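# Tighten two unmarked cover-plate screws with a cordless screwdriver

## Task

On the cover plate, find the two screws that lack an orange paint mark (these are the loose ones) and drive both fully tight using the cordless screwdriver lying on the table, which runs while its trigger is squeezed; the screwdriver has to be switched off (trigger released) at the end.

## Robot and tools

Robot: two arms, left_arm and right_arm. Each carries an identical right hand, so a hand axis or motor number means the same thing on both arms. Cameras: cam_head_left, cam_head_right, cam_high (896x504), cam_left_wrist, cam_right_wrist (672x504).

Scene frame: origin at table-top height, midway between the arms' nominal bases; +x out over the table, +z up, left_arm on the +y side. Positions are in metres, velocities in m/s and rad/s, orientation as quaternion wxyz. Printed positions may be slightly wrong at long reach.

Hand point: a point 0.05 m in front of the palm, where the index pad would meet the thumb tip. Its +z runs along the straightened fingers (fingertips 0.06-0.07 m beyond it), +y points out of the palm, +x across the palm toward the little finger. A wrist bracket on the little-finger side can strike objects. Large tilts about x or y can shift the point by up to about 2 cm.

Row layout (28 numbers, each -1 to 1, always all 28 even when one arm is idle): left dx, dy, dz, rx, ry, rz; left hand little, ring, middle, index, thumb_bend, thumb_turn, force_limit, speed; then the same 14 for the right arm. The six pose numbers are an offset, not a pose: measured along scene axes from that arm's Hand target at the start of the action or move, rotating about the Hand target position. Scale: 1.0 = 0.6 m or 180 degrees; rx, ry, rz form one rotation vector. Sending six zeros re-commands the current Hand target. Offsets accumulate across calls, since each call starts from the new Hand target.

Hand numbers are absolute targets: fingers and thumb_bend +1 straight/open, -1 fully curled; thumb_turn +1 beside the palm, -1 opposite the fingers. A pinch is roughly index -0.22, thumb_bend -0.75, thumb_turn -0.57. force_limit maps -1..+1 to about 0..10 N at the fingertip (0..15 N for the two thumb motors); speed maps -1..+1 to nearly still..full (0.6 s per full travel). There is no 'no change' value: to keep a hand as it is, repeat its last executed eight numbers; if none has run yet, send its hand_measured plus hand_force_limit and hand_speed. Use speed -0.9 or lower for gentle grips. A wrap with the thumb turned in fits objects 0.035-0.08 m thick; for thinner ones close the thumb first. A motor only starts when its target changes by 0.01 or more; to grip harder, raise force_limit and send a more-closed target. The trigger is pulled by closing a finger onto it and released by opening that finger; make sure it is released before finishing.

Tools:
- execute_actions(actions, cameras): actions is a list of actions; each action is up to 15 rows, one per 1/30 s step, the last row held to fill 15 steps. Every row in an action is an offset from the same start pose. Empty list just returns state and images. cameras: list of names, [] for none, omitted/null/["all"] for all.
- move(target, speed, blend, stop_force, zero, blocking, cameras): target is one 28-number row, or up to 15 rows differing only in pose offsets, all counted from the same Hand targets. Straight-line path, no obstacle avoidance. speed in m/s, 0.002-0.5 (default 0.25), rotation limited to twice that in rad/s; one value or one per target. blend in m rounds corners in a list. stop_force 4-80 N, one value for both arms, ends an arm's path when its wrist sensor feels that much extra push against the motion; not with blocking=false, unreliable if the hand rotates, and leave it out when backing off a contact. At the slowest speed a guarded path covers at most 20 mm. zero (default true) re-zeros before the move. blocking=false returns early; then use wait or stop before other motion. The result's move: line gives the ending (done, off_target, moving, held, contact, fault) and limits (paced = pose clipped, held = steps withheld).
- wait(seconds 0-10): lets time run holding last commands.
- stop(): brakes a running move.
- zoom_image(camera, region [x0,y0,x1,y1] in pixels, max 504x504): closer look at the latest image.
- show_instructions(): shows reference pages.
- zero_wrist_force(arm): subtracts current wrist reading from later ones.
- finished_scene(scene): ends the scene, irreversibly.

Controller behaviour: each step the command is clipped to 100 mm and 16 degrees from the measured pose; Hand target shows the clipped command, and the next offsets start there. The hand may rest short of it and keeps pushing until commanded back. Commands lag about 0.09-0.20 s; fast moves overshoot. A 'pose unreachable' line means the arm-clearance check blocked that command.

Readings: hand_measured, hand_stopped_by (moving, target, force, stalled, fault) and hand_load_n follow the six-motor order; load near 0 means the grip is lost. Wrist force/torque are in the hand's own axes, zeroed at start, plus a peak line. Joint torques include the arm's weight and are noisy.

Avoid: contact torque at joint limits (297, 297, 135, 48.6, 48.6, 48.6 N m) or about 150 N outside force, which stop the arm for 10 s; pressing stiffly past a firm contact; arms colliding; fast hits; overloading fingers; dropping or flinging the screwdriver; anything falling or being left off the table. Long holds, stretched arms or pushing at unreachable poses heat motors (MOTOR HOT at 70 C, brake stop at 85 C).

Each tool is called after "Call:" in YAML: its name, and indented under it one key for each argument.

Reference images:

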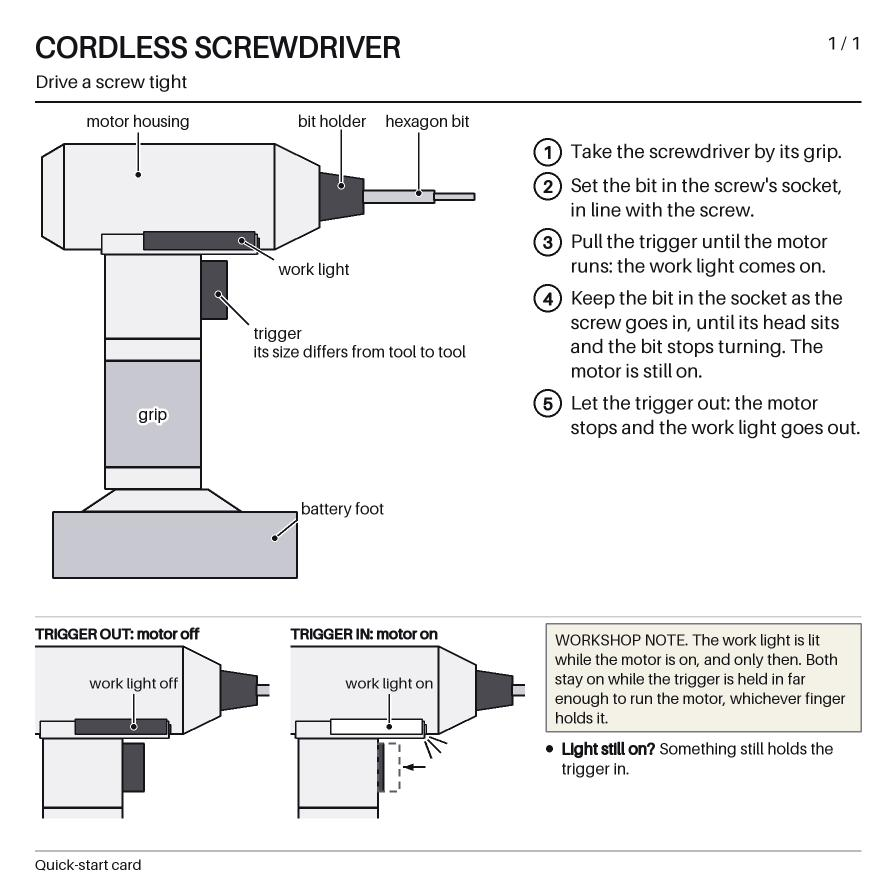

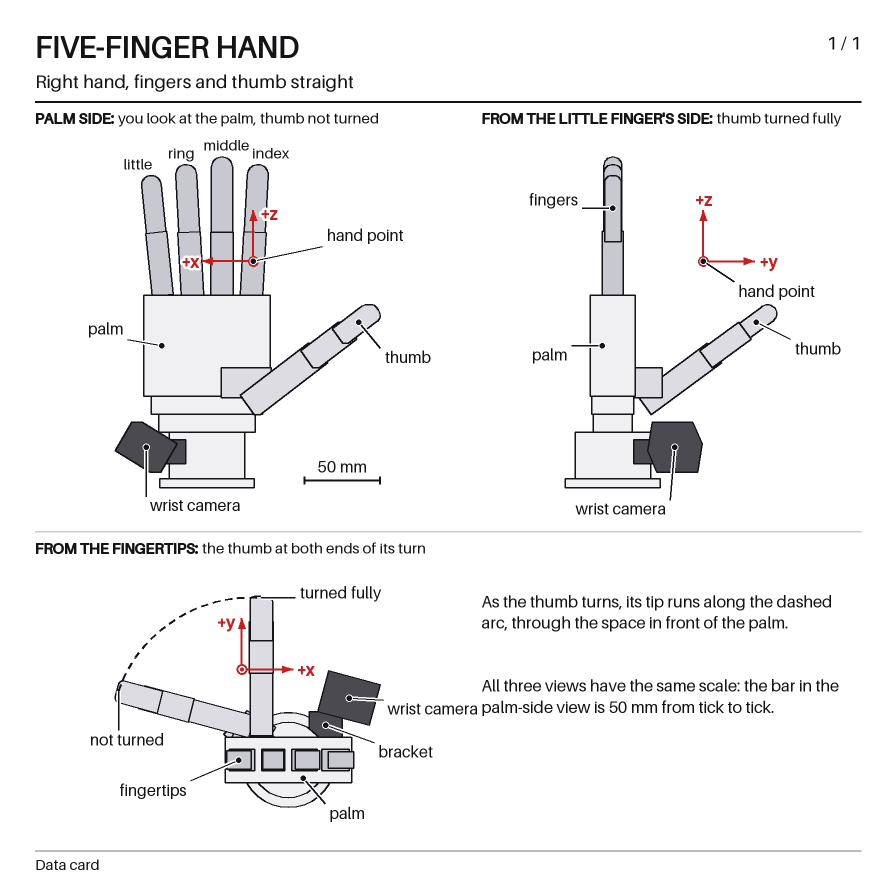

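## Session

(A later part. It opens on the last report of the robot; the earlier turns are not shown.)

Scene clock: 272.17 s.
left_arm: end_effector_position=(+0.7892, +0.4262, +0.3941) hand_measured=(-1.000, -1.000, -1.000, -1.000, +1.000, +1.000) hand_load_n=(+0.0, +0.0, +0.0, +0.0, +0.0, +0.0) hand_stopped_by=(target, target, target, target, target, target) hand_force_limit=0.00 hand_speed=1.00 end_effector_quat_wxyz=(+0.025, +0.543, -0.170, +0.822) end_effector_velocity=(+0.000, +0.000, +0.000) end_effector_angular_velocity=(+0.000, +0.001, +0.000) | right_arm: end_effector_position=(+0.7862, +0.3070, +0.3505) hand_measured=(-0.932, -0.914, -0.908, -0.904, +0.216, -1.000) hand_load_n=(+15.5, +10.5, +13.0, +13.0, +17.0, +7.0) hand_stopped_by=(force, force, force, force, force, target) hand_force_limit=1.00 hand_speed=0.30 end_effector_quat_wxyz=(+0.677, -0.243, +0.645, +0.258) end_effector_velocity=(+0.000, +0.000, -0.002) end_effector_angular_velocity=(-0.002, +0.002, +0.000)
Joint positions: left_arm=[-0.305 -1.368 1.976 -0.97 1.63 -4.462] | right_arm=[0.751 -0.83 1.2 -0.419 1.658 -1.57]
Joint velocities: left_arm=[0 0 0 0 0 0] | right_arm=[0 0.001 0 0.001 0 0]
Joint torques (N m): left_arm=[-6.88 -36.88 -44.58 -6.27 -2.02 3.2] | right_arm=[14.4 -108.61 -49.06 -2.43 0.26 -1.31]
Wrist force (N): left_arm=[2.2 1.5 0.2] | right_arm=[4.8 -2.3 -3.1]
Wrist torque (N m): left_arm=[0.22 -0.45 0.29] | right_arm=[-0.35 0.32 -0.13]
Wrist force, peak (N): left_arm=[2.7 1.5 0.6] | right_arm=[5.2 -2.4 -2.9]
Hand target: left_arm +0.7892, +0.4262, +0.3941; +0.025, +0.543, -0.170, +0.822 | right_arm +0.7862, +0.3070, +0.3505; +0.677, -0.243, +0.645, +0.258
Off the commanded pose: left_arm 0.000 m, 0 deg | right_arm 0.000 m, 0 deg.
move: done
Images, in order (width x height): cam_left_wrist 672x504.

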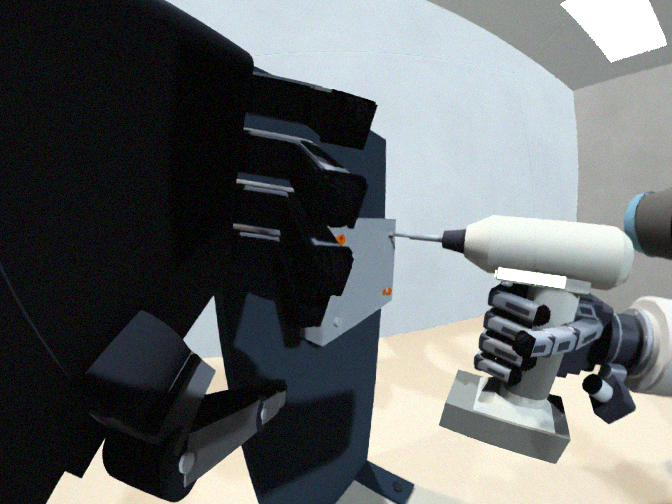

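Call:
move:
  target: [0,0,0,0,0,0,-1,-1,-1,-1,1,1,0,1,0,0,0.0022,0,0,0,-0.98,-0.98,-0.98,-1,-0.98,-1,1.0,0.3]
  speed: 0.01
  cameras: ["cam_left_wrist"]

Call:
zoom_image:
  camera: "cam_left_wrist"
  region: [378, 218, 408, 248]

Call:
move:
  target: [0,0,0,0,0,0,-1,-1,-1,-1,1,1,0,1,0.0068,0.0048,0,0,0,0,-0.98,-0.98,-0.98,-1,-0.98,-1,1.0,0.3]
  speed: 0.003
  stop_force: 5
  cameras: ["cam_left_wrist"]

Call:
zoom_image:
  camera: "cam_left_wrist"
  region: [378, 218, 408, 248]

Scene clock: 273.07 s.
left_arm: end_effector_position=(+0.7892, +0.4262, +0.3941) hand_measured=(-1.000, -1.000, -1.000, -1.000, +1.000, +1.000) hand_load_n=(+0.0, +0.0, +0.0, +0.0, +0.0, +0.0) hand_stopped_by=(target, target, target, target, target, target) hand_force_limit=0.00 hand_speed=1.00 end_effector_quat_wxyz=(+0.025, +0.543, -0.170, +0.822) end_effector_velocity=(+0.000, +0.000, +0.000) end_effector_angular_velocity=(+0.001, +0.000, +0.001) | right_arm: end_effector_position=(+0.7862, +0.3070, +0.3518) hand_measured=(-0.932, -0.914, -0.908, -0.904, +0.216, -1.000) hand_load_n=(+15.5, +10.5, +13.0, +13.0, +17.0, +7.0) hand_stopped_by=(force, force, force, force, force, target) hand_force_limit=1.00 hand_speed=0.30 end_effector_quat_wxyz=(+0.677, -0.243, +0.645, +0.258) end_effector_velocity=(+0.000, +0.000, -0.001) end_effector_angular_velocity=(+0.000, +0.000, +0.000)
Joint positions: left_arm=[-0.305 -1.368 1.976 -0.97 1.63 -4.462] | right_arm=[0.751 -0.831 1.199 -0.417 1.658 -1.57]
Joint velocities: left_arm=[0 0 0 0 0 0.001] | right_arm=[0 0.001 0 -0.001 0 0]
Joint torques (N m): left_arm=[-9.1 -39.4 -44.46 -5.73 -2.35 3.69] | right_arm=[13.84 -121.61 -51.74 -2.31 0.16 -1.21]
Wrist force (N): left_arm=[2.2 1.3 0.6] | right_arm=[4.7 -2.5 -2.9]
Wrist torque (N m): left_arm=[0.17 -0.47 0.29] | right_arm=[-0.39 0.33 -0.15]
Wrist force, peak (N): left_arm=[2.9 1.3 0.3] | right_arm=[4.9 -2.7 -3.2]
Hand target: left_arm +0.7892, +0.4262, +0.3941; +0.025, +0.543, -0.170, +0.822 | right_arm +0.7862, +0.3070, +0.3518; +0.677, -0.243, +0.645, +0.258
Off the commanded pose: left_arm 0.000 m, 0 deg | right_arm 0.000 m, 0 deg.
move: done
Images, in order (width x height): cam_left_wrist 672x504.

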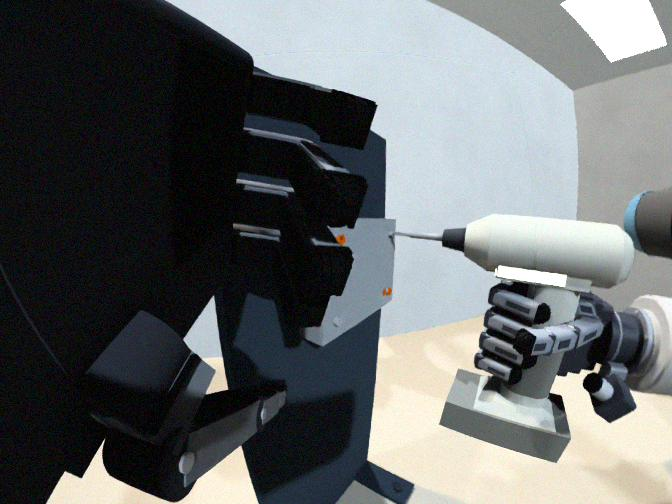

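Scaled by 16.800 from the camera's 672x504 image, which has a finer 960x720 frame.

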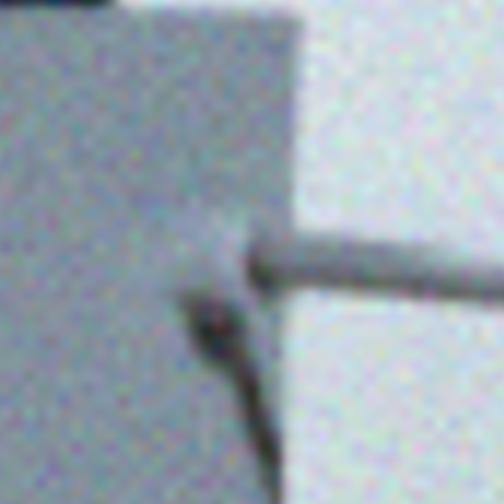

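Scene clock: 273.97 s.
left_arm: end_effector_position=(+0.7892, +0.4262, +0.3941) hand_measured=(-1.000, -1.000, -1.000, -1.000, +1.000, +1.000) hand_load_n=(+0.0, +0.0, +0.0, +0.0, +0.0, +0.0) hand_stopped_by=(target, target, target, target, target, target) hand_force_limit=0.00 hand_speed=1.00 end_effector_quat_wxyz=(+0.025, +0.543, -0.170, +0.822) end_effector_velocity=(+0.000, -0.001, +0.000) end_effector_angular_velocity=(+0.000, +0.001, -0.001) | right_arm: end_effector_position=(+0.7864, +0.3072, +0.3520) hand_measured=(-0.932, -0.914, -0.908, -0.904, +0.218, -1.000) hand_load_n=(+15.5, +10.5, +13.0, +13.0, +17.5, +7.0) hand_stopped_by=(force, force, force, force, force, target) hand_force_limit=1.00 hand_speed=0.30 end_effector_quat_wxyz=(+0.677, -0.243, +0.645, +0.258) end_effector_velocity=(+0.000, +0.000, +0.000) end_effector_angular_velocity=(+0.000, +0.000, +0.000)
Joint positions: left_arm=[-0.305 -1.368 1.976 -0.97 1.63 -4.462] | right_arm=[0.751 -0.83 1.198 -0.417 1.658 -1.57]
Joint velocities: left_arm=[-0.001 0 0 0.001 0 -0.001] | right_arm=[0 0 0 0 0 0]
Joint torques (N m): left_arm=[-7.12 -40.13 -44.47 -5.94 -1.77 3.43] | right_arm=[5.15 -123.38 -42.38 -7.02 1.29 -1]
Wrist force (N): left_arm=[2.5 1.4 0.6] | right_arm=[4.7 -1.0 -6.4]
Wrist torque (N m): left_arm=[0.19 -0.52 0.31] | right_arm=[-0.26 0.21 -0.18]
Wrist force, peak (N): left_arm=[2.3 1.9 0.5] | right_arm=[5.0 -0.6 -12.2]
Hand target: left_arm +0.7892, +0.4262, +0.3941; +0.025, +0.543, -0.170, +0.822 | right_arm +0.7864, +0.3072, +0.3520; +0.677, -0.243, +0.645, +0.258
Off the commanded pose: left_arm 0.000 m, 0 deg | right_arm 0.005 m, 0 deg.
move: contact (right_arm)
Images, in order (width x height): cam_left_wrist 672x504.

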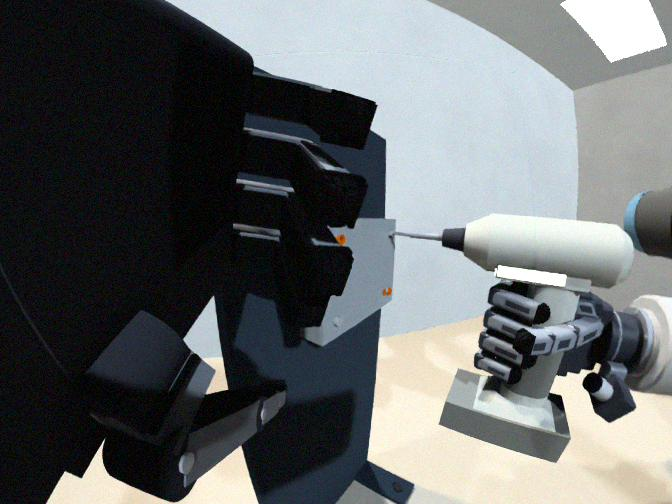

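Scaled by 16.800 from the camera's 672x504 image, which has a finer 960x720 frame.

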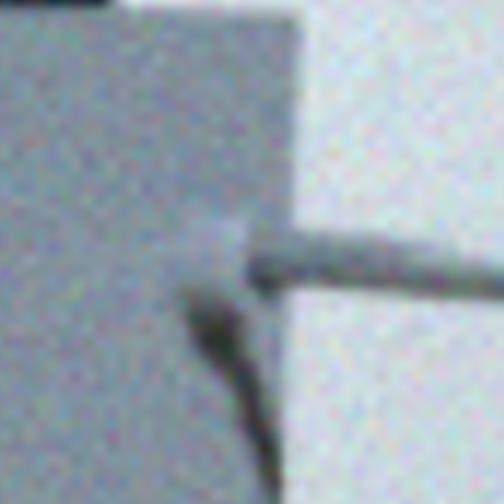

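Call:
move:
  target:
    - [0,0,0,0,0,0,-1,-1,-1,-1,1,1,0,1,0.00025,0.00018,0.0008,0,0,0,-0.98,-0.98,-0.98,-1,-0.98,-1,1.0,0.3]
    - [0,0,0,0,0,0,-1,-1,-1,-1,1,1,0,1,0.0068,0.0048,0.0008,0,0,0,-0.98,-0.98,-0.98,-1,-0.98,-1,1.0,0.3]
  speed: 0.002
  stop_force: 8
  cameras: ["cam_left_wrist"]

Call:
zoom_image:
  camera: "cam_left_wrist"
  region: [378, 218, 408, 248]

Scene clock: 275.27 s.
left_arm: end_effector_position=(+0.7892, +0.4262, +0.3941) hand_measured=(-1.000, -1.000, -1.000, -1.000, +1.000, +1.000) hand_load_n=(+0.0, +0.0, -0.5, +0.0, +0.0, +0.0) hand_stopped_by=(target, target, target, target, target, target) hand_force_limit=0.00 hand_speed=1.00 end_effector_quat_wxyz=(+0.025, +0.543, -0.170, +0.822) end_effector_velocity=(+0.000, +0.000, +0.000) end_effector_angular_velocity=(+0.000, +0.000, +0.001) | right_arm: end_effector_position=(+0.7865, +0.3074, +0.3525) hand_measured=(-0.932, -0.914, -0.908, -0.904, +0.218, -1.000) hand_load_n=(+15.5, +10.5, +12.5, +12.5, +17.0, +6.5) hand_stopped_by=(force, force, force, force, force, target) hand_force_limit=1.00 hand_speed=0.30 end_effector_quat_wxyz=(+0.677, -0.243, +0.645, +0.258) end_effector_velocity=(+0.000, +0.000, +0.002) end_effector_angular_velocity=(+0.001, -0.001, +0.000)
Joint positions: left_arm=[-0.305 -1.368 1.976 -0.97 1.63 -4.462] | right_arm=[0.751 -0.83 1.197 -0.416 1.658 -1.57]
Joint velocities: left_arm=[0 0 0 0 -0.001 0.001] | right_arm=[0 -0.002 0 0 0 0]
Joint torques (N m): left_arm=[-7.73 -39.36 -43.04 -5.99 -1.74 3.65] | right_arm=[-0.43 -120.09 -46.59 -7.72 0.28 -0.84]
Wrist force (N): left_arm=[2.4 1.6 0.5] | right_arm=[6.1 -0.6 -17.7]
Wrist torque (N m): left_arm=[0.21 -0.49 0.30] | right_arm=[0.12 -0.15 -0.15]
Wrist force, peak (N): left_arm=[2.8 1.2 0.5] | right_arm=[6.6 -0.3 -21.6]
Hand target: left_arm +0.7892, +0.4262, +0.3941; +0.025, +0.543, -0.170, +0.822 | right_arm +0.7865, +0.3074, +0.3525; +0.677, -0.243, +0.645, +0.258
Off the commanded pose: left_arm 0.000 m, 0 deg | right_arm 0.005 m, 0 deg.
move: contact (right_arm); path passed 0 of 2 targets
Images, in order (width x height): cam_left_wrist 672x504.

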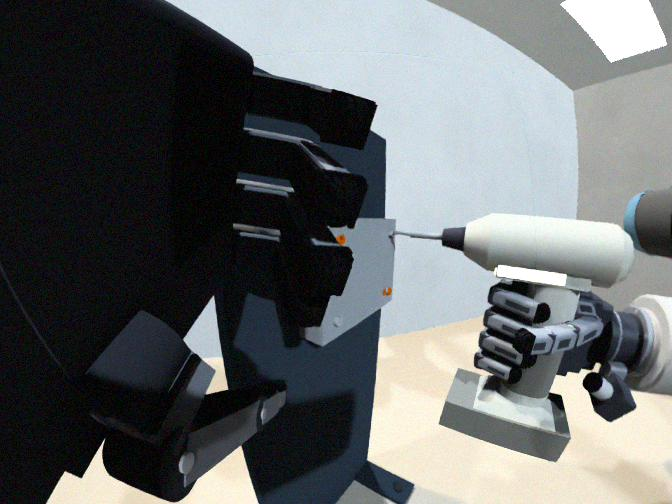

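Scaled by 16.800 from the camera's 672x504 image, which has a finer 960x720 frame.

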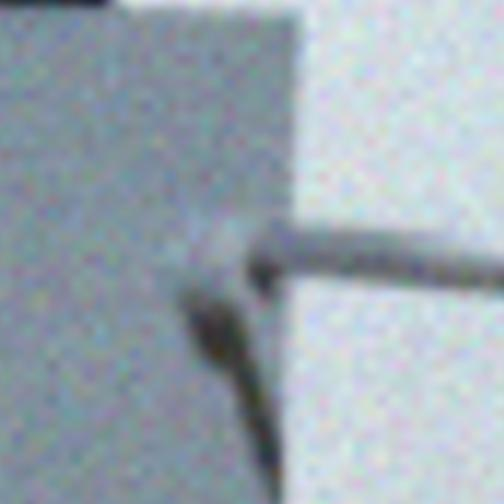

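Call:
move:
  target:
    - [0,0,0,0,0,0,-1,-1,-1,-1,1,1,0,1,-0.00034,-0.00024,-0.0005,0,0,0,-0.98,-0.98,-0.98,-1,-0.98,-1,1.0,0.3]
    - [0,0,0,0,0,0,-1,-1,-1,-1,1,1,0,1,-0.00091,0.00058,-0.0005,0,0,0,-0.98,-0.98,-0.98,-1,-0.98,-1,1.0,0.3]
    - [0,0,0,0,0,0,-1,-1,-1,-1,1,1,0,1,-0.00091,0.00058,0.0005,0,0,0,-0.98,-0.98,-0.98,-1,-0.98,-1,1.0,0.3]
    - [0,0,0,0,0,0,-1,-1,-1,-1,1,1,0,1,-0.00034,-0.00024,0.0005,0,0,0,-0.98,-0.98,-0.98,-1,-0.98,-1,1.0,0.3]
    - [0,0,0,0,0,0,-1,-1,-1,-1,1,1,0,1,0.00023,-0.00106,0.0005,0,0,0,-0.98,-0.98,-0.98,-1,-0.98,-1,1.0,0.3]
    - [0,0,0,0,0,0,-1,-1,-1,-1,1,1,0,1,0.00023,-0.00106,-0.0005,0,0,0,-0.98,-0.98,-0.98,-1,-0.98,-1,1.0,0.3]
  speed: 0.002
  stop_force: 16
  cameras: ["cam_left_wrist"]

Call:
zoom_image:
  camera: "cam_left_wrist"
  region: [378, 218, 408, 248]

Scene clock: 278.10 s.
left_arm: end_effector_position=(+0.7892, +0.4262, +0.3941) hand_measured=(-1.000, -1.000, -1.000, -1.000, +1.000, +1.000) hand_load_n=(+0.0, +0.0, +0.0, +0.0, +0.0, +0.0) hand_stopped_by=(target, target, target, target, target, target) hand_force_limit=0.00 hand_speed=1.00 end_effector_quat_wxyz=(+0.025, +0.543, -0.170, +0.822) end_effector_velocity=(+0.000, +0.001, +0.000) end_effector_angular_velocity=(-0.001, +0.001, +0.000) | right_arm: end_effector_position=(+0.7867, +0.3067, +0.3521) hand_measured=(-0.932, -0.914, -0.908, -0.904, +0.218, -1.000) hand_load_n=(+15.5, +10.5, +13.0, +12.5, +17.0, +7.0) hand_stopped_by=(force, force, force, force, force, target) hand_force_limit=1.00 hand_speed=0.30 end_effector_quat_wxyz=(+0.677, -0.243, +0.645, +0.258) end_effector_velocity=(+0.000, +0.000, +0.001) end_effector_angular_velocity=(+0.000, +0.000, +0.000)
Joint positions: left_arm=[-0.305 -1.368 1.976 -0.97 1.63 -4.462] | right_arm=[0.75 -0.831 1.198 -0.417 1.658 -1.57]
Joint velocities: left_arm=[0.001 0 0 0.001 0 -0.001] | right_arm=[0 -0.001 0 0.001 0 0]
Joint torques (N m): left_arm=[-4.1 -36.77 -43.8 -6 -1.95 3.61] | right_arm=[-9.36 -104.89 -45.19 -4.84 0.62 0.82]
Wrist force (N): left_arm=[2.2 1.3 0.4] | right_arm=[4.4 -2.2 -3.1]
Wrist torque (N m): left_arm=[0.19 -0.47 0.29] | right_arm=[-0.33 0.38 -0.15]
Wrist force, peak (N): left_arm=[2.4 1.8 0.4] | right_arm=[6.1 -0.9 -17.9]
Hand target: left_arm +0.7892, +0.4262, +0.3941; +0.025, +0.543, -0.170, +0.822 | right_arm +0.7867, +0.3067, +0.3522; +0.677, -0.243, +0.645, +0.258
Off the commanded pose: left_arm 0.000 m, 0 deg | right_arm 0.000 m, 0 deg.
move: done
Images, in order (width x height): cam_left_wrist 672x504.

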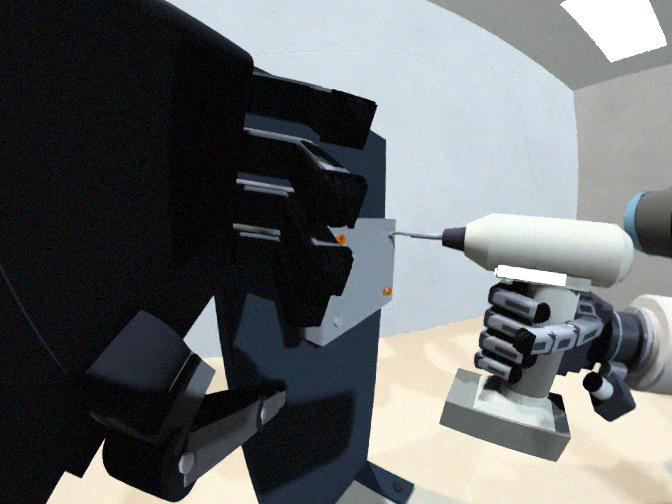

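Scaled by 16.800 from the camera's 672x504 image, which has a finer 960x720 frame.

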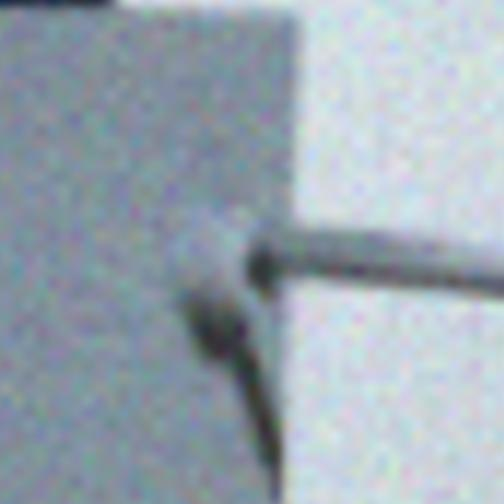

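Call:
move:
  target: [0,0,0,0,0,0,-1,-1,-1,-1,1,1,0,1,0.0068,0.0048,0,0,0,0,-0.98,-0.98,-0.98,-1,-0.98,-1,1.0,0.3]
  speed: 0.004
  stop_force: 10
  cameras: ["cam_left_wrist"]

Call:
zoom_image:
  camera: "cam_left_wrist"
  region: [378, 218, 408, 248]

Scene clock: 279.70 s.
left_arm: end_effector_position=(+0.7892, +0.4262, +0.3941) hand_measured=(-1.000, -1.000, -1.000, -1.000, +1.000, +1.000) hand_load_n=(+0.0, +0.0, +0.0, +0.0, +0.0, +0.0) hand_stopped_by=(target, target, target, target, target, target) hand_force_limit=0.00 hand_speed=1.00 end_effector_quat_wxyz=(+0.025, +0.543, -0.170, +0.822) end_effector_velocity=(+0.000, +0.000, +0.000) end_effector_angular_velocity=(+0.000, +0.000, +0.001) | right_arm: end_effector_position=(+0.7869, +0.3069, +0.3521) hand_measured=(-0.932, -0.914, -0.908, -0.904, +0.218, -1.000) hand_load_n=(+16.0, +11.0, +12.5, +12.5, +17.5, +6.5) hand_stopped_by=(force, force, force, force, force, target) hand_force_limit=1.00 hand_speed=0.30 end_effector_quat_wxyz=(+0.677, -0.243, +0.645, +0.258) end_effector_velocity=(+0.000, +0.000, +0.000) end_effector_angular_velocity=(+0.000, +0.000, +0.000)
Joint positions: left_arm=[-0.305 -1.368 1.976 -0.97 1.63 -4.462] | right_arm=[0.75 -0.83 1.198 -0.417 1.658 -1.57]
Joint velocities: left_arm=[0 0 0 0 -0.001 0] | right_arm=[0 0 0 0 0 0]
Joint torques (N m): left_arm=[-6.79 -39.09 -41.37 -5.88 -1.93 3.61] | right_arm=[-4.72 -122.38 -42.76 -6.49 -0.05 0.57]
Wrist force (N): left_arm=[2.2 1.4 0.4] | right_arm=[3.5 -2.1 -8.8]
Wrist torque (N m): left_arm=[0.20 -0.47 0.29] | right_arm=[-0.03 0.06 -0.18]
Wrist force, peak (N): left_arm=[2.5 1.6 0.5] | right_arm=[3.2 -2.1 -17.1]
Hand target: left_arm +0.7892, +0.4262, +0.3941; +0.025, +0.543, -0.170, +0.822 | right_arm +0.7868, +0.3069, +0.3521; +0.677, -0.243, +0.645, +0.258
Off the commanded pose: left_arm 0.000 m, 0 deg | right_arm 0.005 m, 0 deg.
move: contact (right_arm)
Images, in order (width x height): cam_left_wrist 672x504.

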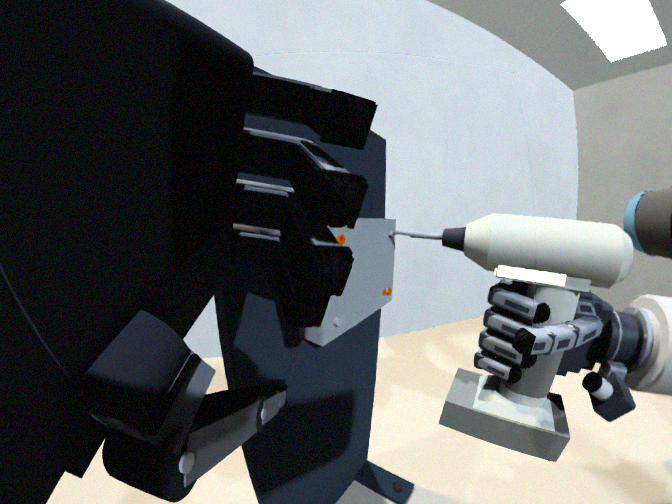

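Scaled by 16.800 from the camera's 672x504 image, which has a finer 960x720 frame.

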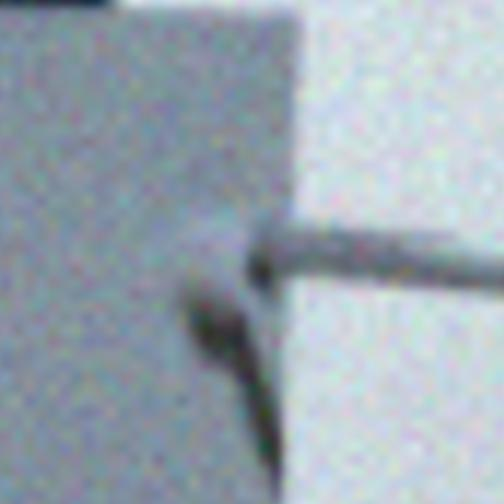

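Call:
move:
  target:
    - [0,0,0,0,0,0,-1,-1,-1,-1,1,1,0,1,0.00055,0.00038,0,0,0,0,-0.98,-0.98,-0.98,-1,-0.98,-1,1.0,0.3]
    - [0,0,0,0,0,0,-1,-1,-1,-1,1,1,0,1,-0.00098,0.00256,0,0,0,0,-0.98,-0.98,-0.98,-1,-0.98,-1,1.0,0.3]
    - [0,0,0,0,0,0,-1,-1,-1,-1,1,1,0,1,-0.00098,0.00256,-0.00083,0,0,0,-0.98,-0.98,-0.98,-1,-0.98,-1,1.0,0.3]
    - [0,0,0,0,0,0,-1,-1,-1,-1,1,1,0,1,0.00113,-0.00044,-0.00083,0,0,0,-0.98,-0.98,-0.98,-1,-0.98,-1,1.0,0.3]
    - [0,0,0,0,0,0,-1,-1,-1,-1,1,1,0,1,0.00113,-0.00044,-0.00167,0,0,0,-0.98,-0.98,-0.98,-1,-0.98,-1,1.0,0.3]
    - [0,0,0,0,0,0,-1,-1,-1,-1,1,1,0,1,-0.00098,0.00256,-0.00167,0,0,0,-0.98,-0.98,-0.98,-1,-0.98,-1,1.0,0.3]
  speed: 0.003
  stop_force: 12
  cameras: ["cam_left_wrist"]

Call:
zoom_image:
  camera: "cam_left_wrist"
  region: [378, 218, 408, 248]

Scene clock: 280.93 s.
left_arm: end_effector_position=(+0.7892, +0.4262, +0.3941) hand_measured=(-1.000, -1.000, -1.000, -1.000, +1.000, +1.000) hand_load_n=(+0.0, +0.0, +0.0, +0.0, +0.0, +0.0) hand_stopped_by=(target, target, target, target, target, target) hand_force_limit=0.00 hand_speed=1.00 end_effector_quat_wxyz=(+0.025, +0.543, -0.170, +0.822) end_effector_velocity=(+0.000, -0.001, +0.000) end_effector_angular_velocity=(-0.001, +0.001, -0.002) | right_arm: end_effector_position=(+0.7870, +0.3070, +0.3522) hand_measured=(-0.932, -0.914, -0.908, -0.904, +0.218, -1.000) hand_load_n=(+16.5, +11.0, +12.5, +12.0, +18.0, +6.0) hand_stopped_by=(force, force, force, force, force, target) hand_force_limit=1.00 hand_speed=0.30 end_effector_quat_wxyz=(+0.677, -0.243, +0.645, +0.258) end_effector_velocity=(+0.000, +0.000, +0.001) end_effector_angular_velocity=(+0.000, +0.000, +0.000)
Joint positions: left_arm=[-0.305 -1.368 1.976 -0.97 1.63 -4.462] | right_arm=[0.75 -0.83 1.197 -0.417 1.658 -1.57]
Joint velocities: left_arm=[-0.001 0 0 0 0 -0.002] | right_arm=[0 -0.001 0 0 0 0]
Joint torques (N m): left_arm=[-6.94 -39.17 -40.7 -4.92 -1.81 3.34] | right_arm=[-4.15 -120.53 -44.97 -7.34 0.85 0.53]
Wrist force (N): left_arm=[2.5 1.0 0.8] | right_arm=[4.2 -1.4 -17.8]
Wrist torque (N m): left_arm=[0.12 -0.52 0.29] | right_arm=[0.16 -0.27 -0.22]
Wrist force, peak (N): left_arm=[2.5 1.4 0.4] | right_arm=[4.4 -0.7 -22.6]
Hand target: left_arm +0.7892, +0.4262, +0.3941; +0.025, +0.543, -0.170, +0.822 | right_arm +0.7870, +0.3070, +0.3522; +0.677, -0.243, +0.645, +0.258
Off the commanded pose: left_arm 0.000 m, 0 deg | right_arm 0.002 m, 0 deg.
move: contact (right_arm); path passed 0 of 6 targets
Images, in order (width x height): cam_left_wrist 672x504.

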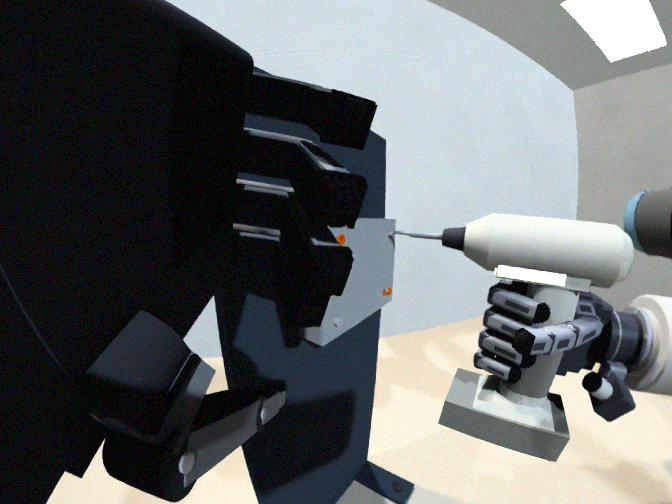

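Scaled by 16.800 from the camera's 672x504 image, which has a finer 960x720 frame.

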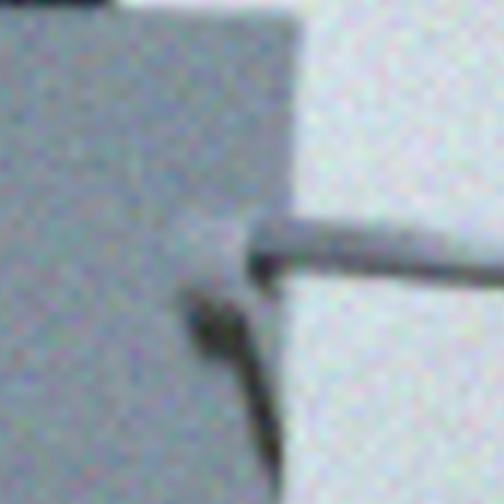

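Call:
move:
  target:
    - [0,0,0,0,0,0,-1,-1,-1,-1,1,1,0,1,-0.00167,0.00208,0,0,0,0,-0.98,-0.98,-0.98,-1,-0.98,-1,1.0,0.3]
    - [0,0,0,0,0,0,-1,-1,-1,-1,1,1,0,1,-0.00167,0.00208,-0.00083,0,0,0,-0.98,-0.98,-0.98,-1,-0.98,-1,1.0,0.3]
    - [0,0,0,0,0,0,-1,-1,-1,-1,1,1,0,1,0.00044,-0.00092,-0.00083,0,0,0,-0.98,-0.98,-0.98,-1,-0.98,-1,1.0,0.3]
    - [0,0,0,0,0,0,-1,-1,-1,-1,1,1,0,1,0.00044,-0.00092,-0.00167,0,0,0,-0.98,-0.98,-0.98,-1,-0.98,-1,1.0,0.3]
    - [0,0,0,0,0,0,-1,-1,-1,-1,1,1,0,1,-0.00167,0.00208,-0.00167,0,0,0,-0.98,-0.98,-0.98,-1,-0.98,-1,1.0,0.3]
  speed: 0.003
  stop_force: 10
  cameras: ["cam_left_wrist"]

Call:
zoom_image:
  camera: "cam_left_wrist"
  region: [378, 218, 408, 248]

Scene clock: 284.10 s.
left_arm: end_effector_position=(+0.7892, +0.4262, +0.3941) hand_measured=(-1.000, -1.000, -1.000, -1.000, +1.000, +1.000) hand_load_n=(-0.5, +0.0, +0.0, +0.0, +0.5, +0.0) hand_stopped_by=(target, target, target, target, target, target) hand_force_limit=0.00 hand_speed=1.00 end_effector_quat_wxyz=(+0.025, +0.543, -0.170, +0.822) end_effector_velocity=(+0.000, +0.000, +0.000) end_effector_angular_velocity=(+0.000, +0.000, +0.001) | right_arm: end_effector_position=(+0.7860, +0.3083, +0.3512) hand_measured=(-0.932, -0.914, -0.908, -0.904, +0.218, -1.000) hand_load_n=(+16.0, +11.0, +13.0, +12.5, +17.5, +6.5) hand_stopped_by=(force, force, force, force, force, target) hand_force_limit=1.00 hand_speed=0.30 end_effector_quat_wxyz=(+0.677, -0.243, +0.645, +0.258) end_effector_velocity=(+0.000, +0.000, +0.000) end_effector_angular_velocity=(-0.001, +0.001, +0.000)
Joint positions: left_arm=[-0.305 -1.368 1.976 -0.97 1.63 -4.462] | right_arm=[0.752 -0.828 1.196 -0.417 1.659 -1.57]
Joint velocities: left_arm=[0 0 0 0 0 0.001] | right_arm=[0 0 0 0.001 0 0]
Joint torques (N m): left_arm=[-5.78 -37.13 -41.19 -5.64 -1.85 3.44] | right_arm=[16.33 -108.12 -47.85 -2.66 -1.89 -1.78]
Wrist force (N): left_arm=[2.2 1.1 0.6] | right_arm=[4.8 -8.6 -12.7]
Wrist torque (N m): left_arm=[0.14 -0.48 0.28] | right_arm=[0.54 -0.20 0.11]
Wrist force, peak (N): left_arm=[2.6 1.6 0.1] | right_arm=[6.8 -1.8 -18.5]
Hand target: left_arm +0.7892, +0.4262, +0.3941; +0.025, +0.543, -0.170, +0.822 | right_arm +0.7860, +0.3083, +0.3512; +0.677, -0.243, +0.645, +0.258
Off the commanded pose: left_arm 0.000 m, 0 deg | right_arm 0.000 m, 0 deg.
move: done
Images, in order (width x height): cam_left_wrist 672x504.

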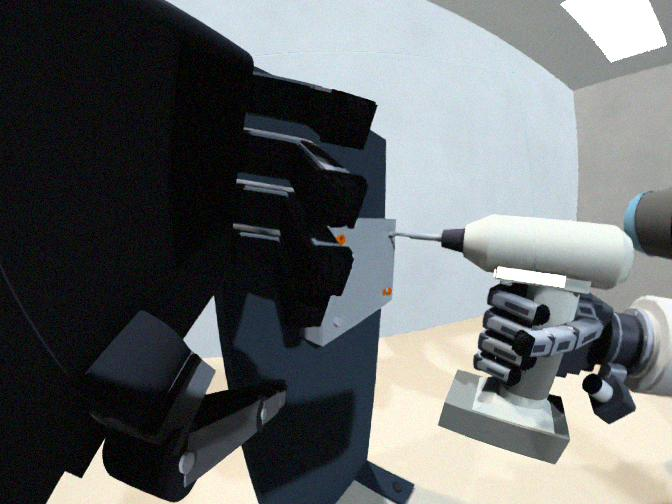

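Scaled by 16.800 from the camera's 672x504 image, which has a finer 960x720 frame.

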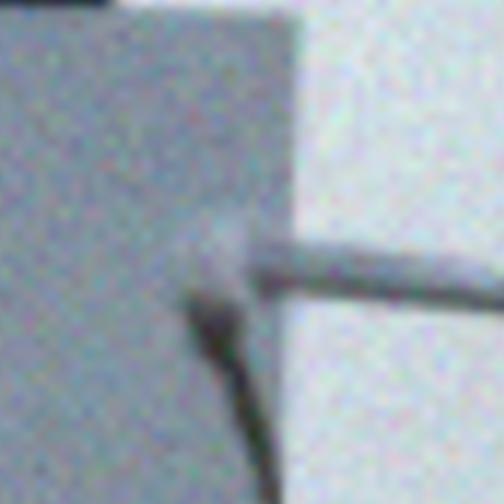

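Call:
move:
  target: [0,0,0,0,0,0,-1,-1,-1,-1,1,1,0,1,0.0068,0.0048,0,0,0,0,-0.98,-0.98,-0.98,-1,-0.98,-1,1.0,0.3]
  speed: 0.004
  stop_force: 8
  cameras: ["cam_left_wrist"]

Call:
zoom_image:
  camera: "cam_left_wrist"
  region: [378, 218, 408, 248]

Scene clock: 285.60 s.
left_arm: end_effector_position=(+0.7892, +0.4262, +0.3941) hand_measured=(-1.000, -1.000, -1.000, -1.000, +1.000, +1.000) hand_load_n=(+0.0, +0.0, +0.0, +0.0, +0.0, +0.0) hand_stopped_by=(target, target, target, target, target, target) hand_force_limit=0.00 hand_speed=1.00 end_effector_quat_wxyz=(+0.025, +0.543, -0.170, +0.822) end_effector_velocity=(+0.000, +0.000, +0.000) end_effector_angular_velocity=(-0.002, +0.000, +0.001) | right_arm: end_effector_position=(+0.7866, +0.3089, +0.3512) hand_measured=(-0.932, -0.914, -0.908, -0.904, +0.218, -1.000) hand_load_n=(+15.5, +10.5, +13.0, +12.0, +18.5, +6.0) hand_stopped_by=(force, force, force, force, force, target) hand_force_limit=1.00 hand_speed=0.30 end_effector_quat_wxyz=(+0.677, -0.243, +0.645, +0.258) end_effector_velocity=(+0.000, +0.000, -0.002) end_effector_angular_velocity=(-0.002, +0.002, +0.000)
Joint positions: left_arm=[-0.305 -1.368 1.976 -0.97 1.63 -4.462] | right_arm=[0.752 -0.827 1.194 -0.416 1.659 -1.57]
Joint velocities: left_arm=[0 0 0 0 -0.001 -0.002] | right_arm=[0 0.002 0 0.001 0 0]
Joint torques (N m): left_arm=[-4.54 -39.06 -41.63 -5.43 -1.78 3.47] | right_arm=[10.02 -121.33 -43.55 -7.12 -0.16 -1.08]
Wrist force (N): left_arm=[2.3 1.2 0.3] | right_arm=[4.6 -8.1 -12.8]
Wrist torque (N m): left_arm=[0.17 -0.48 0.28] | right_arm=[0.36 -0.09 -0.81]
Wrist force, peak (N): left_arm=[2.5 1.5 0.8] | right_arm=[6.1 -8.0 -22.9]
Hand target: left_arm +0.7892, +0.4262, +0.3941; +0.025, +0.543, -0.170, +0.822 | right_arm +0.7866, +0.3089, +0.3512; +0.677, -0.243, +0.645, +0.258
Off the commanded pose: left_arm 0.000 m, 0 deg | right_arm 0.004 m, 0 deg.
move: contact (right_arm)
Images, in order (width x height): cam_left_wrist 672x504.

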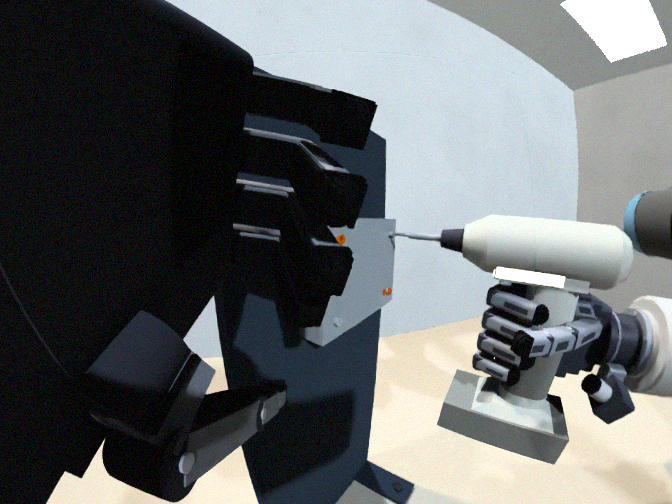

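Scaled by 16.800 from the camera's 672x504 image, which has a finer 960x720 frame.

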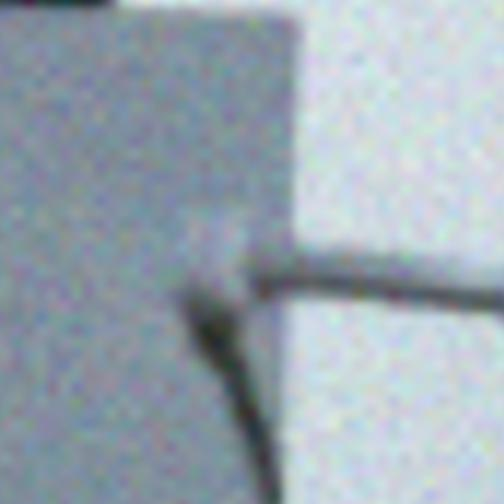

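Call:
move:
  target: [0,0,0,0,0,0,-1,-1,-1,-1,1,1,0,1,0.0076,0.0035,0,0,0,0,-0.98,-0.98,-0.98,-1,-0.98,-1,1.0,0.3]
  speed: 0.004
  stop_force: 8
  cameras: ["cam_left_wrist"]

Call:
zoom_image:
  camera: "cam_left_wrist"
  region: [378, 218, 408, 248]

Scene clock: 286.53 s.
left_arm: end_effector_position=(+0.7892, +0.4262, +0.3941) hand_measured=(-1.000, -1.000, -1.000, -1.000, +1.000, +1.000) hand_load_n=(+0.0, +0.0, +0.0, +0.0, +0.0, +0.0) hand_stopped_by=(target, target, target, target, target, target) hand_force_limit=0.00 hand_speed=1.00 end_effector_quat_wxyz=(+0.025, +0.543, -0.170, +0.822) end_effector_velocity=(+0.000, -0.001, +0.000) end_effector_angular_velocity=(-0.001, +0.000, -0.001) | right_arm: end_effector_position=(+0.7867, +0.3090, +0.3512) hand_measured=(-0.932, -0.914, -0.908, -0.904, +0.218, -1.000) hand_load_n=(+15.5, +10.5, +12.5, +12.0, +18.5, +6.0) hand_stopped_by=(force, force, force, force, force, target) hand_force_limit=1.00 hand_speed=0.30 end_effector_quat_wxyz=(+0.677, -0.243, +0.645, +0.258) end_effector_velocity=(+0.000, +0.000, +0.001) end_effector_angular_velocity=(+0.001, -0.001, +0.000)
Joint positions: left_arm=[-0.305 -1.368 1.976 -0.97 1.63 -4.462] | right_arm=[0.752 -0.827 1.194 -0.416 1.659 -1.57]
Joint velocities: left_arm=[-0.001 -0.001 0 0.001 0 -0.001] | right_arm=[0 0 0 -0.001 0 0]
Joint torques (N m): left_arm=[-4.84 -38.36 -41.38 -5.16 -2.05 3.87] | right_arm=[4.54 -121.95 -46.7 -7.87 -0.37 -1.08]
Wrist force (N): left_arm=[2.3 1.3 0.6] | right_arm=[5.6 -7.5 -20.3]
Wrist torque (N m): left_arm=[0.16 -0.49 0.29] | right_arm=[0.68 -0.18 -0.77]
Wrist force, peak (N): left_arm=[2.5 1.5 0.1] | right_arm=[7.5 -7.3 -28.9]
Hand target: left_arm +0.7892, +0.4262, +0.3941; +0.025, +0.543, -0.170, +0.822 | right_arm +0.7867, +0.3090, +0.3512; +0.677, -0.243, +0.645, +0.258
Off the commanded pose: left_arm 0.000 m, 0 deg | right_arm 0.005 m, 0 deg.
move: contact (right_arm)
Images, in order (width x height): cam_left_wrist 672x504.

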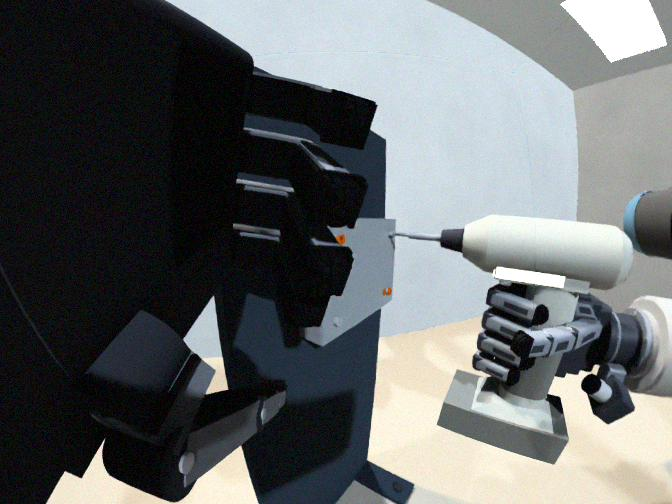

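Scaled by 16.800 from the camera's 672x504 image, which has a finer 960x720 frame.

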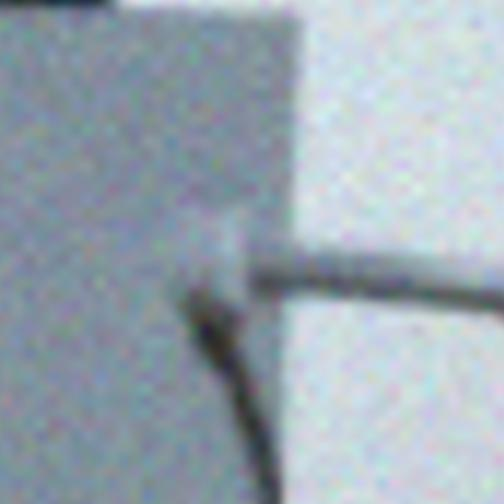

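Call:
wait:
  seconds: 1
  cameras: ["cam_left_wrist"]

Call:
zoom_image:
  camera: "cam_left_wrist"
  region: [370, 210, 420, 260]

Call:
zoom_image:
  camera: "cam_left_wrist"
  region: [310, 300, 360, 350]

Scene clock: 287.73 s.
left_arm: end_effector_position=(+0.7892, +0.4262, +0.3941) hand_measured=(-1.000, -1.000, -1.000, -1.000, +1.000, +1.000) hand_load_n=(+0.0, +0.0, +0.0, -0.5, +0.0, +0.0) hand_stopped_by=(target, target, target, target, target, target) hand_force_limit=0.00 hand_speed=1.00 end_effector_quat_wxyz=(+0.025, +0.543, -0.170, +0.822) end_effector_velocity=(+0.000, +0.001, +0.000) end_effector_angular_velocity=(+0.000, +0.000, +0.001) | right_arm: end_effector_position=(+0.7867, +0.3090, +0.3512) hand_measured=(-0.932, -0.914, -0.908, -0.904, +0.218, -1.000) hand_load_n=(+15.5, +11.0, +12.5, +12.0, +19.0, +6.0) hand_stopped_by=(force, force, force, force, force, target) hand_force_limit=1.00 hand_speed=0.30 end_effector_quat_wxyz=(+0.677, -0.243, +0.645, +0.258) end_effector_velocity=(+0.000, +0.000, -0.001) end_effector_angular_velocity=(-0.001, +0.001, +0.000)
Joint positions: left_arm=[-0.305 -1.368 1.976 -0.97 1.63 -4.462] | right_arm=[0.752 -0.827 1.194 -0.416 1.659 -1.57]
Joint velocities: left_arm=[0.001 0 0 0 0 0] | right_arm=[0 0.001 0 0.001 0 0]
Joint torques (N m): left_arm=[-3.07 -36.53 -40.49 -5.25 -2.17 2.83] | right_arm=[4.69 -121.17 -48.58 -6.79 -0.23 -0.98]
Wrist force (N): left_arm=[2.2 1.2 0.5] | right_arm=[5.9 -7.1 -19.7]
Wrist torque (N m): left_arm=[0.16 -0.46 0.28] | right_arm=[0.71 -0.19 -0.75]
Wrist force, peak (N): left_arm=[2.4 1.5 1.0] | right_arm=[6.3 -7.4 -20.2]
Hand target: left_arm +0.7892, +0.4262, +0.3941; +0.025, +0.543, -0.170, +0.822 | right_arm +0.7867, +0.3090, +0.3512; +0.677, -0.243, +0.645, +0.258
Off the commanded pose: left_arm 0.000 m, 0 deg | right_arm 0.005 m, 0 deg.
wait: 1.00 s; at rest from the start
Images, in order (width x height): cam_left_wrist 672x504.

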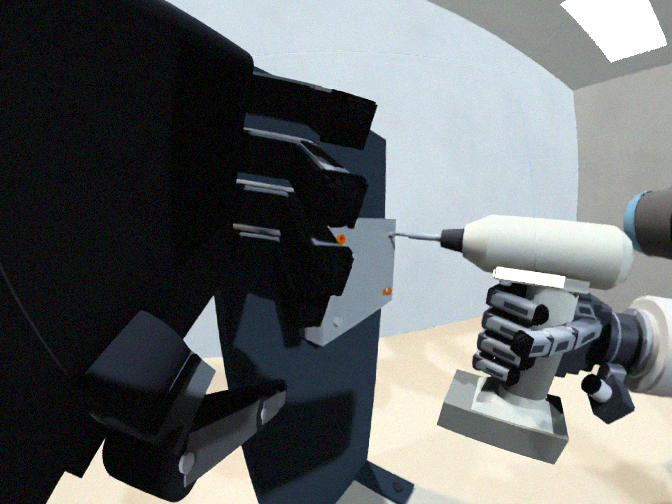

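Scaled by 10.080 from the camera's 672x504 image, which has a finer 960x720 frame.

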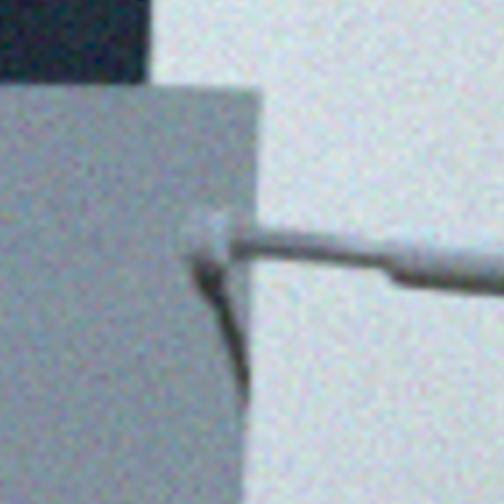

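Scaled by 10.080 from the camera's 672x504 image, which has a finer 960x720 frame.

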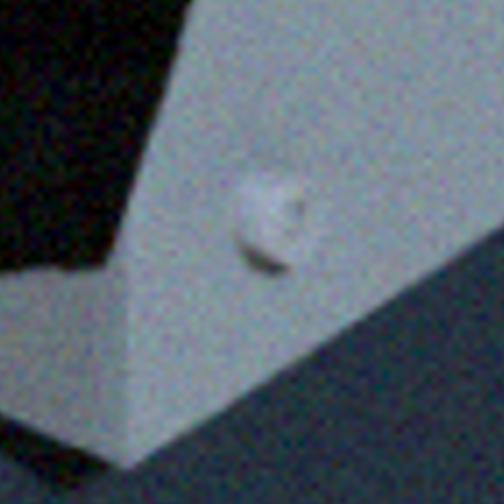

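Call:
move:
  target: [0,0,0,0,0,0,-1,-1,-1,-1,1,1,0,1,0.0073,0.0041,0.0007,0,0,0,-0.98,-0.98,-0.98,-1,-0.98,-1,1.0,0.3]
  speed: 0.004
  stop_force: 14
  cameras: ["cam_left_wrist"]

Call:
zoom_image:
  camera: "cam_left_wrist"
  region: [378, 218, 408, 248]

Scene clock: 289.03 s.
left_arm: end_effector_position=(+0.7892, +0.4262, +0.3941) hand_measured=(-1.000, -1.000, -1.000, -1.000, +1.000, +1.000) hand_load_n=(+0.0, +0.0, +0.0, +0.0, +0.0, +0.0) hand_stopped_by=(target, target, target, target, target, target) hand_force_limit=0.00 hand_speed=1.00 end_effector_quat_wxyz=(+0.025, +0.543, -0.170, +0.822) end_effector_velocity=(+0.000, +0.000, +0.000) end_effector_angular_velocity=(-0.001, +0.000, +0.000) | right_arm: end_effector_position=(+0.7869, +0.3091, +0.3512) hand_measured=(-0.932, -0.914, -0.908, -0.904, +0.218, -1.000) hand_load_n=(+16.0, +10.5, +12.0, +11.0, +19.5, +5.5) hand_stopped_by=(force, force, force, force, force, target) hand_force_limit=1.00 hand_speed=0.30 end_effector_quat_wxyz=(+0.677, -0.243, +0.645, +0.258) end_effector_velocity=(+0.000, +0.000, -0.002) end_effector_angular_velocity=(-0.001, +0.001, +0.000)
Joint positions: left_arm=[-0.305 -1.368 1.976 -0.97 1.63 -4.462] | right_arm=[0.752 -0.827 1.193 -0.416 1.659 -1.57]
Joint velocities: left_arm=[0 0 0 0 0 -0.001] | right_arm=[0 0.002 0 -0.001 0 0]
Joint torques (N m): left_arm=[-2.22 -37.64 -40.09 -5.44 -1.5 3.39] | right_arm=[2.07 -124.75 -51.45 -9.45 0.69 -0.93]
Wrist force (N): left_arm=[2.4 1.3 0.3] | right_arm=[9.0 -6.4 -27.9]
Wrist torque (N m): left_arm=[0.20 -0.48 0.30] | right_arm=[0.90 -0.22 -0.66]
Wrist force, peak (N): left_arm=[2.7 1.3 0.2] | right_arm=[9.5 -6.2 -37.4]
Hand target: left_arm +0.7892, +0.4262, +0.3941; +0.025, +0.543, -0.170, +0.822 | right_arm +0.7868, +0.3091, +0.3512; +0.677, -0.243, +0.645, +0.258
Off the commanded pose: left_arm 0.000 m, 0 deg | right_arm 0.005 m, 0 deg.
move: contact (right_arm)
Images, in order (width x height): cam_left_wrist 672x504.

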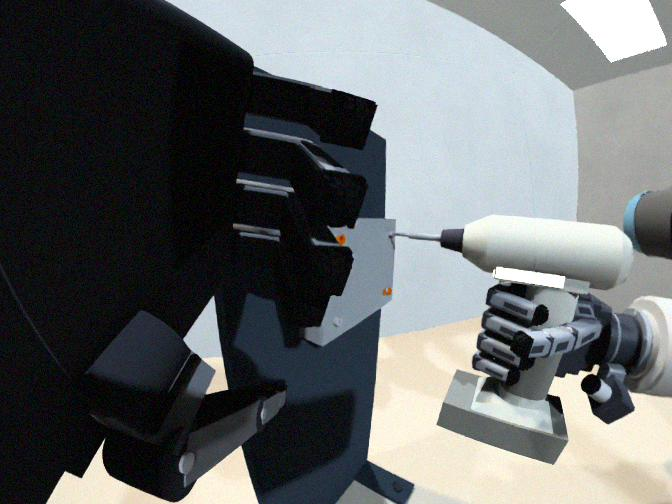

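Scaled by 16.800 from the camera's 672x504 image, which has a finer 960x720 frame.

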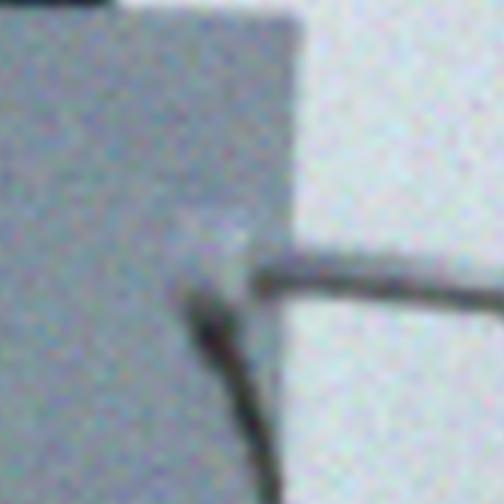

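Call:
zoom_image:
  camera: "cam_left_wrist"
  region: [372, 277, 402, 307]

Call:
zoom_image:
  camera: "cam_left_wrist"
  region: [326, 225, 356, 255]

Call:
zoom_image:
  camera: "cam_left_wrist"
  region: [321, 306, 351, 336]

Scaled by 16.800 from the camera's 672x504 image, which has a finer 960x720 frame.

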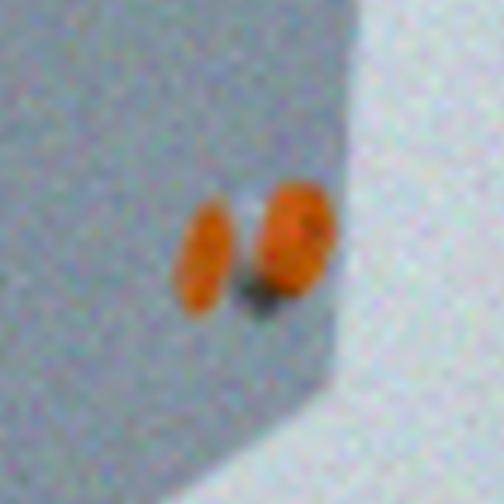

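Scaled by 16.800 from the camera's 672x504 image, which has a finer 960x720 frame.

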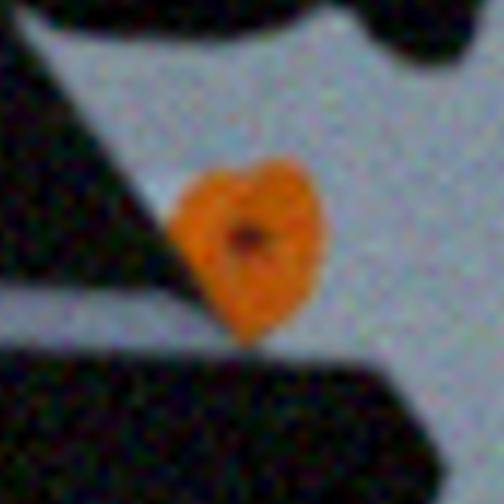

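Scaled by 16.800 from the camera's 672x504 image, which has a finer 960x720 frame.

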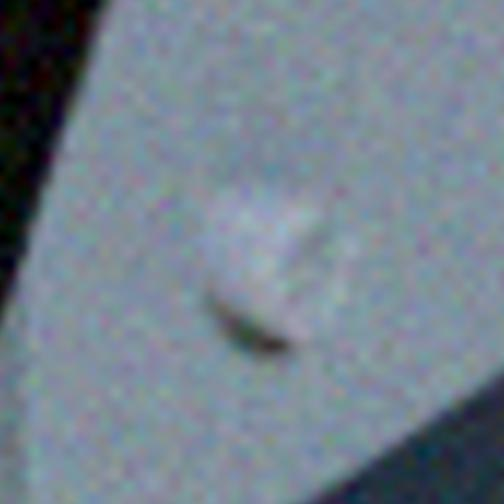

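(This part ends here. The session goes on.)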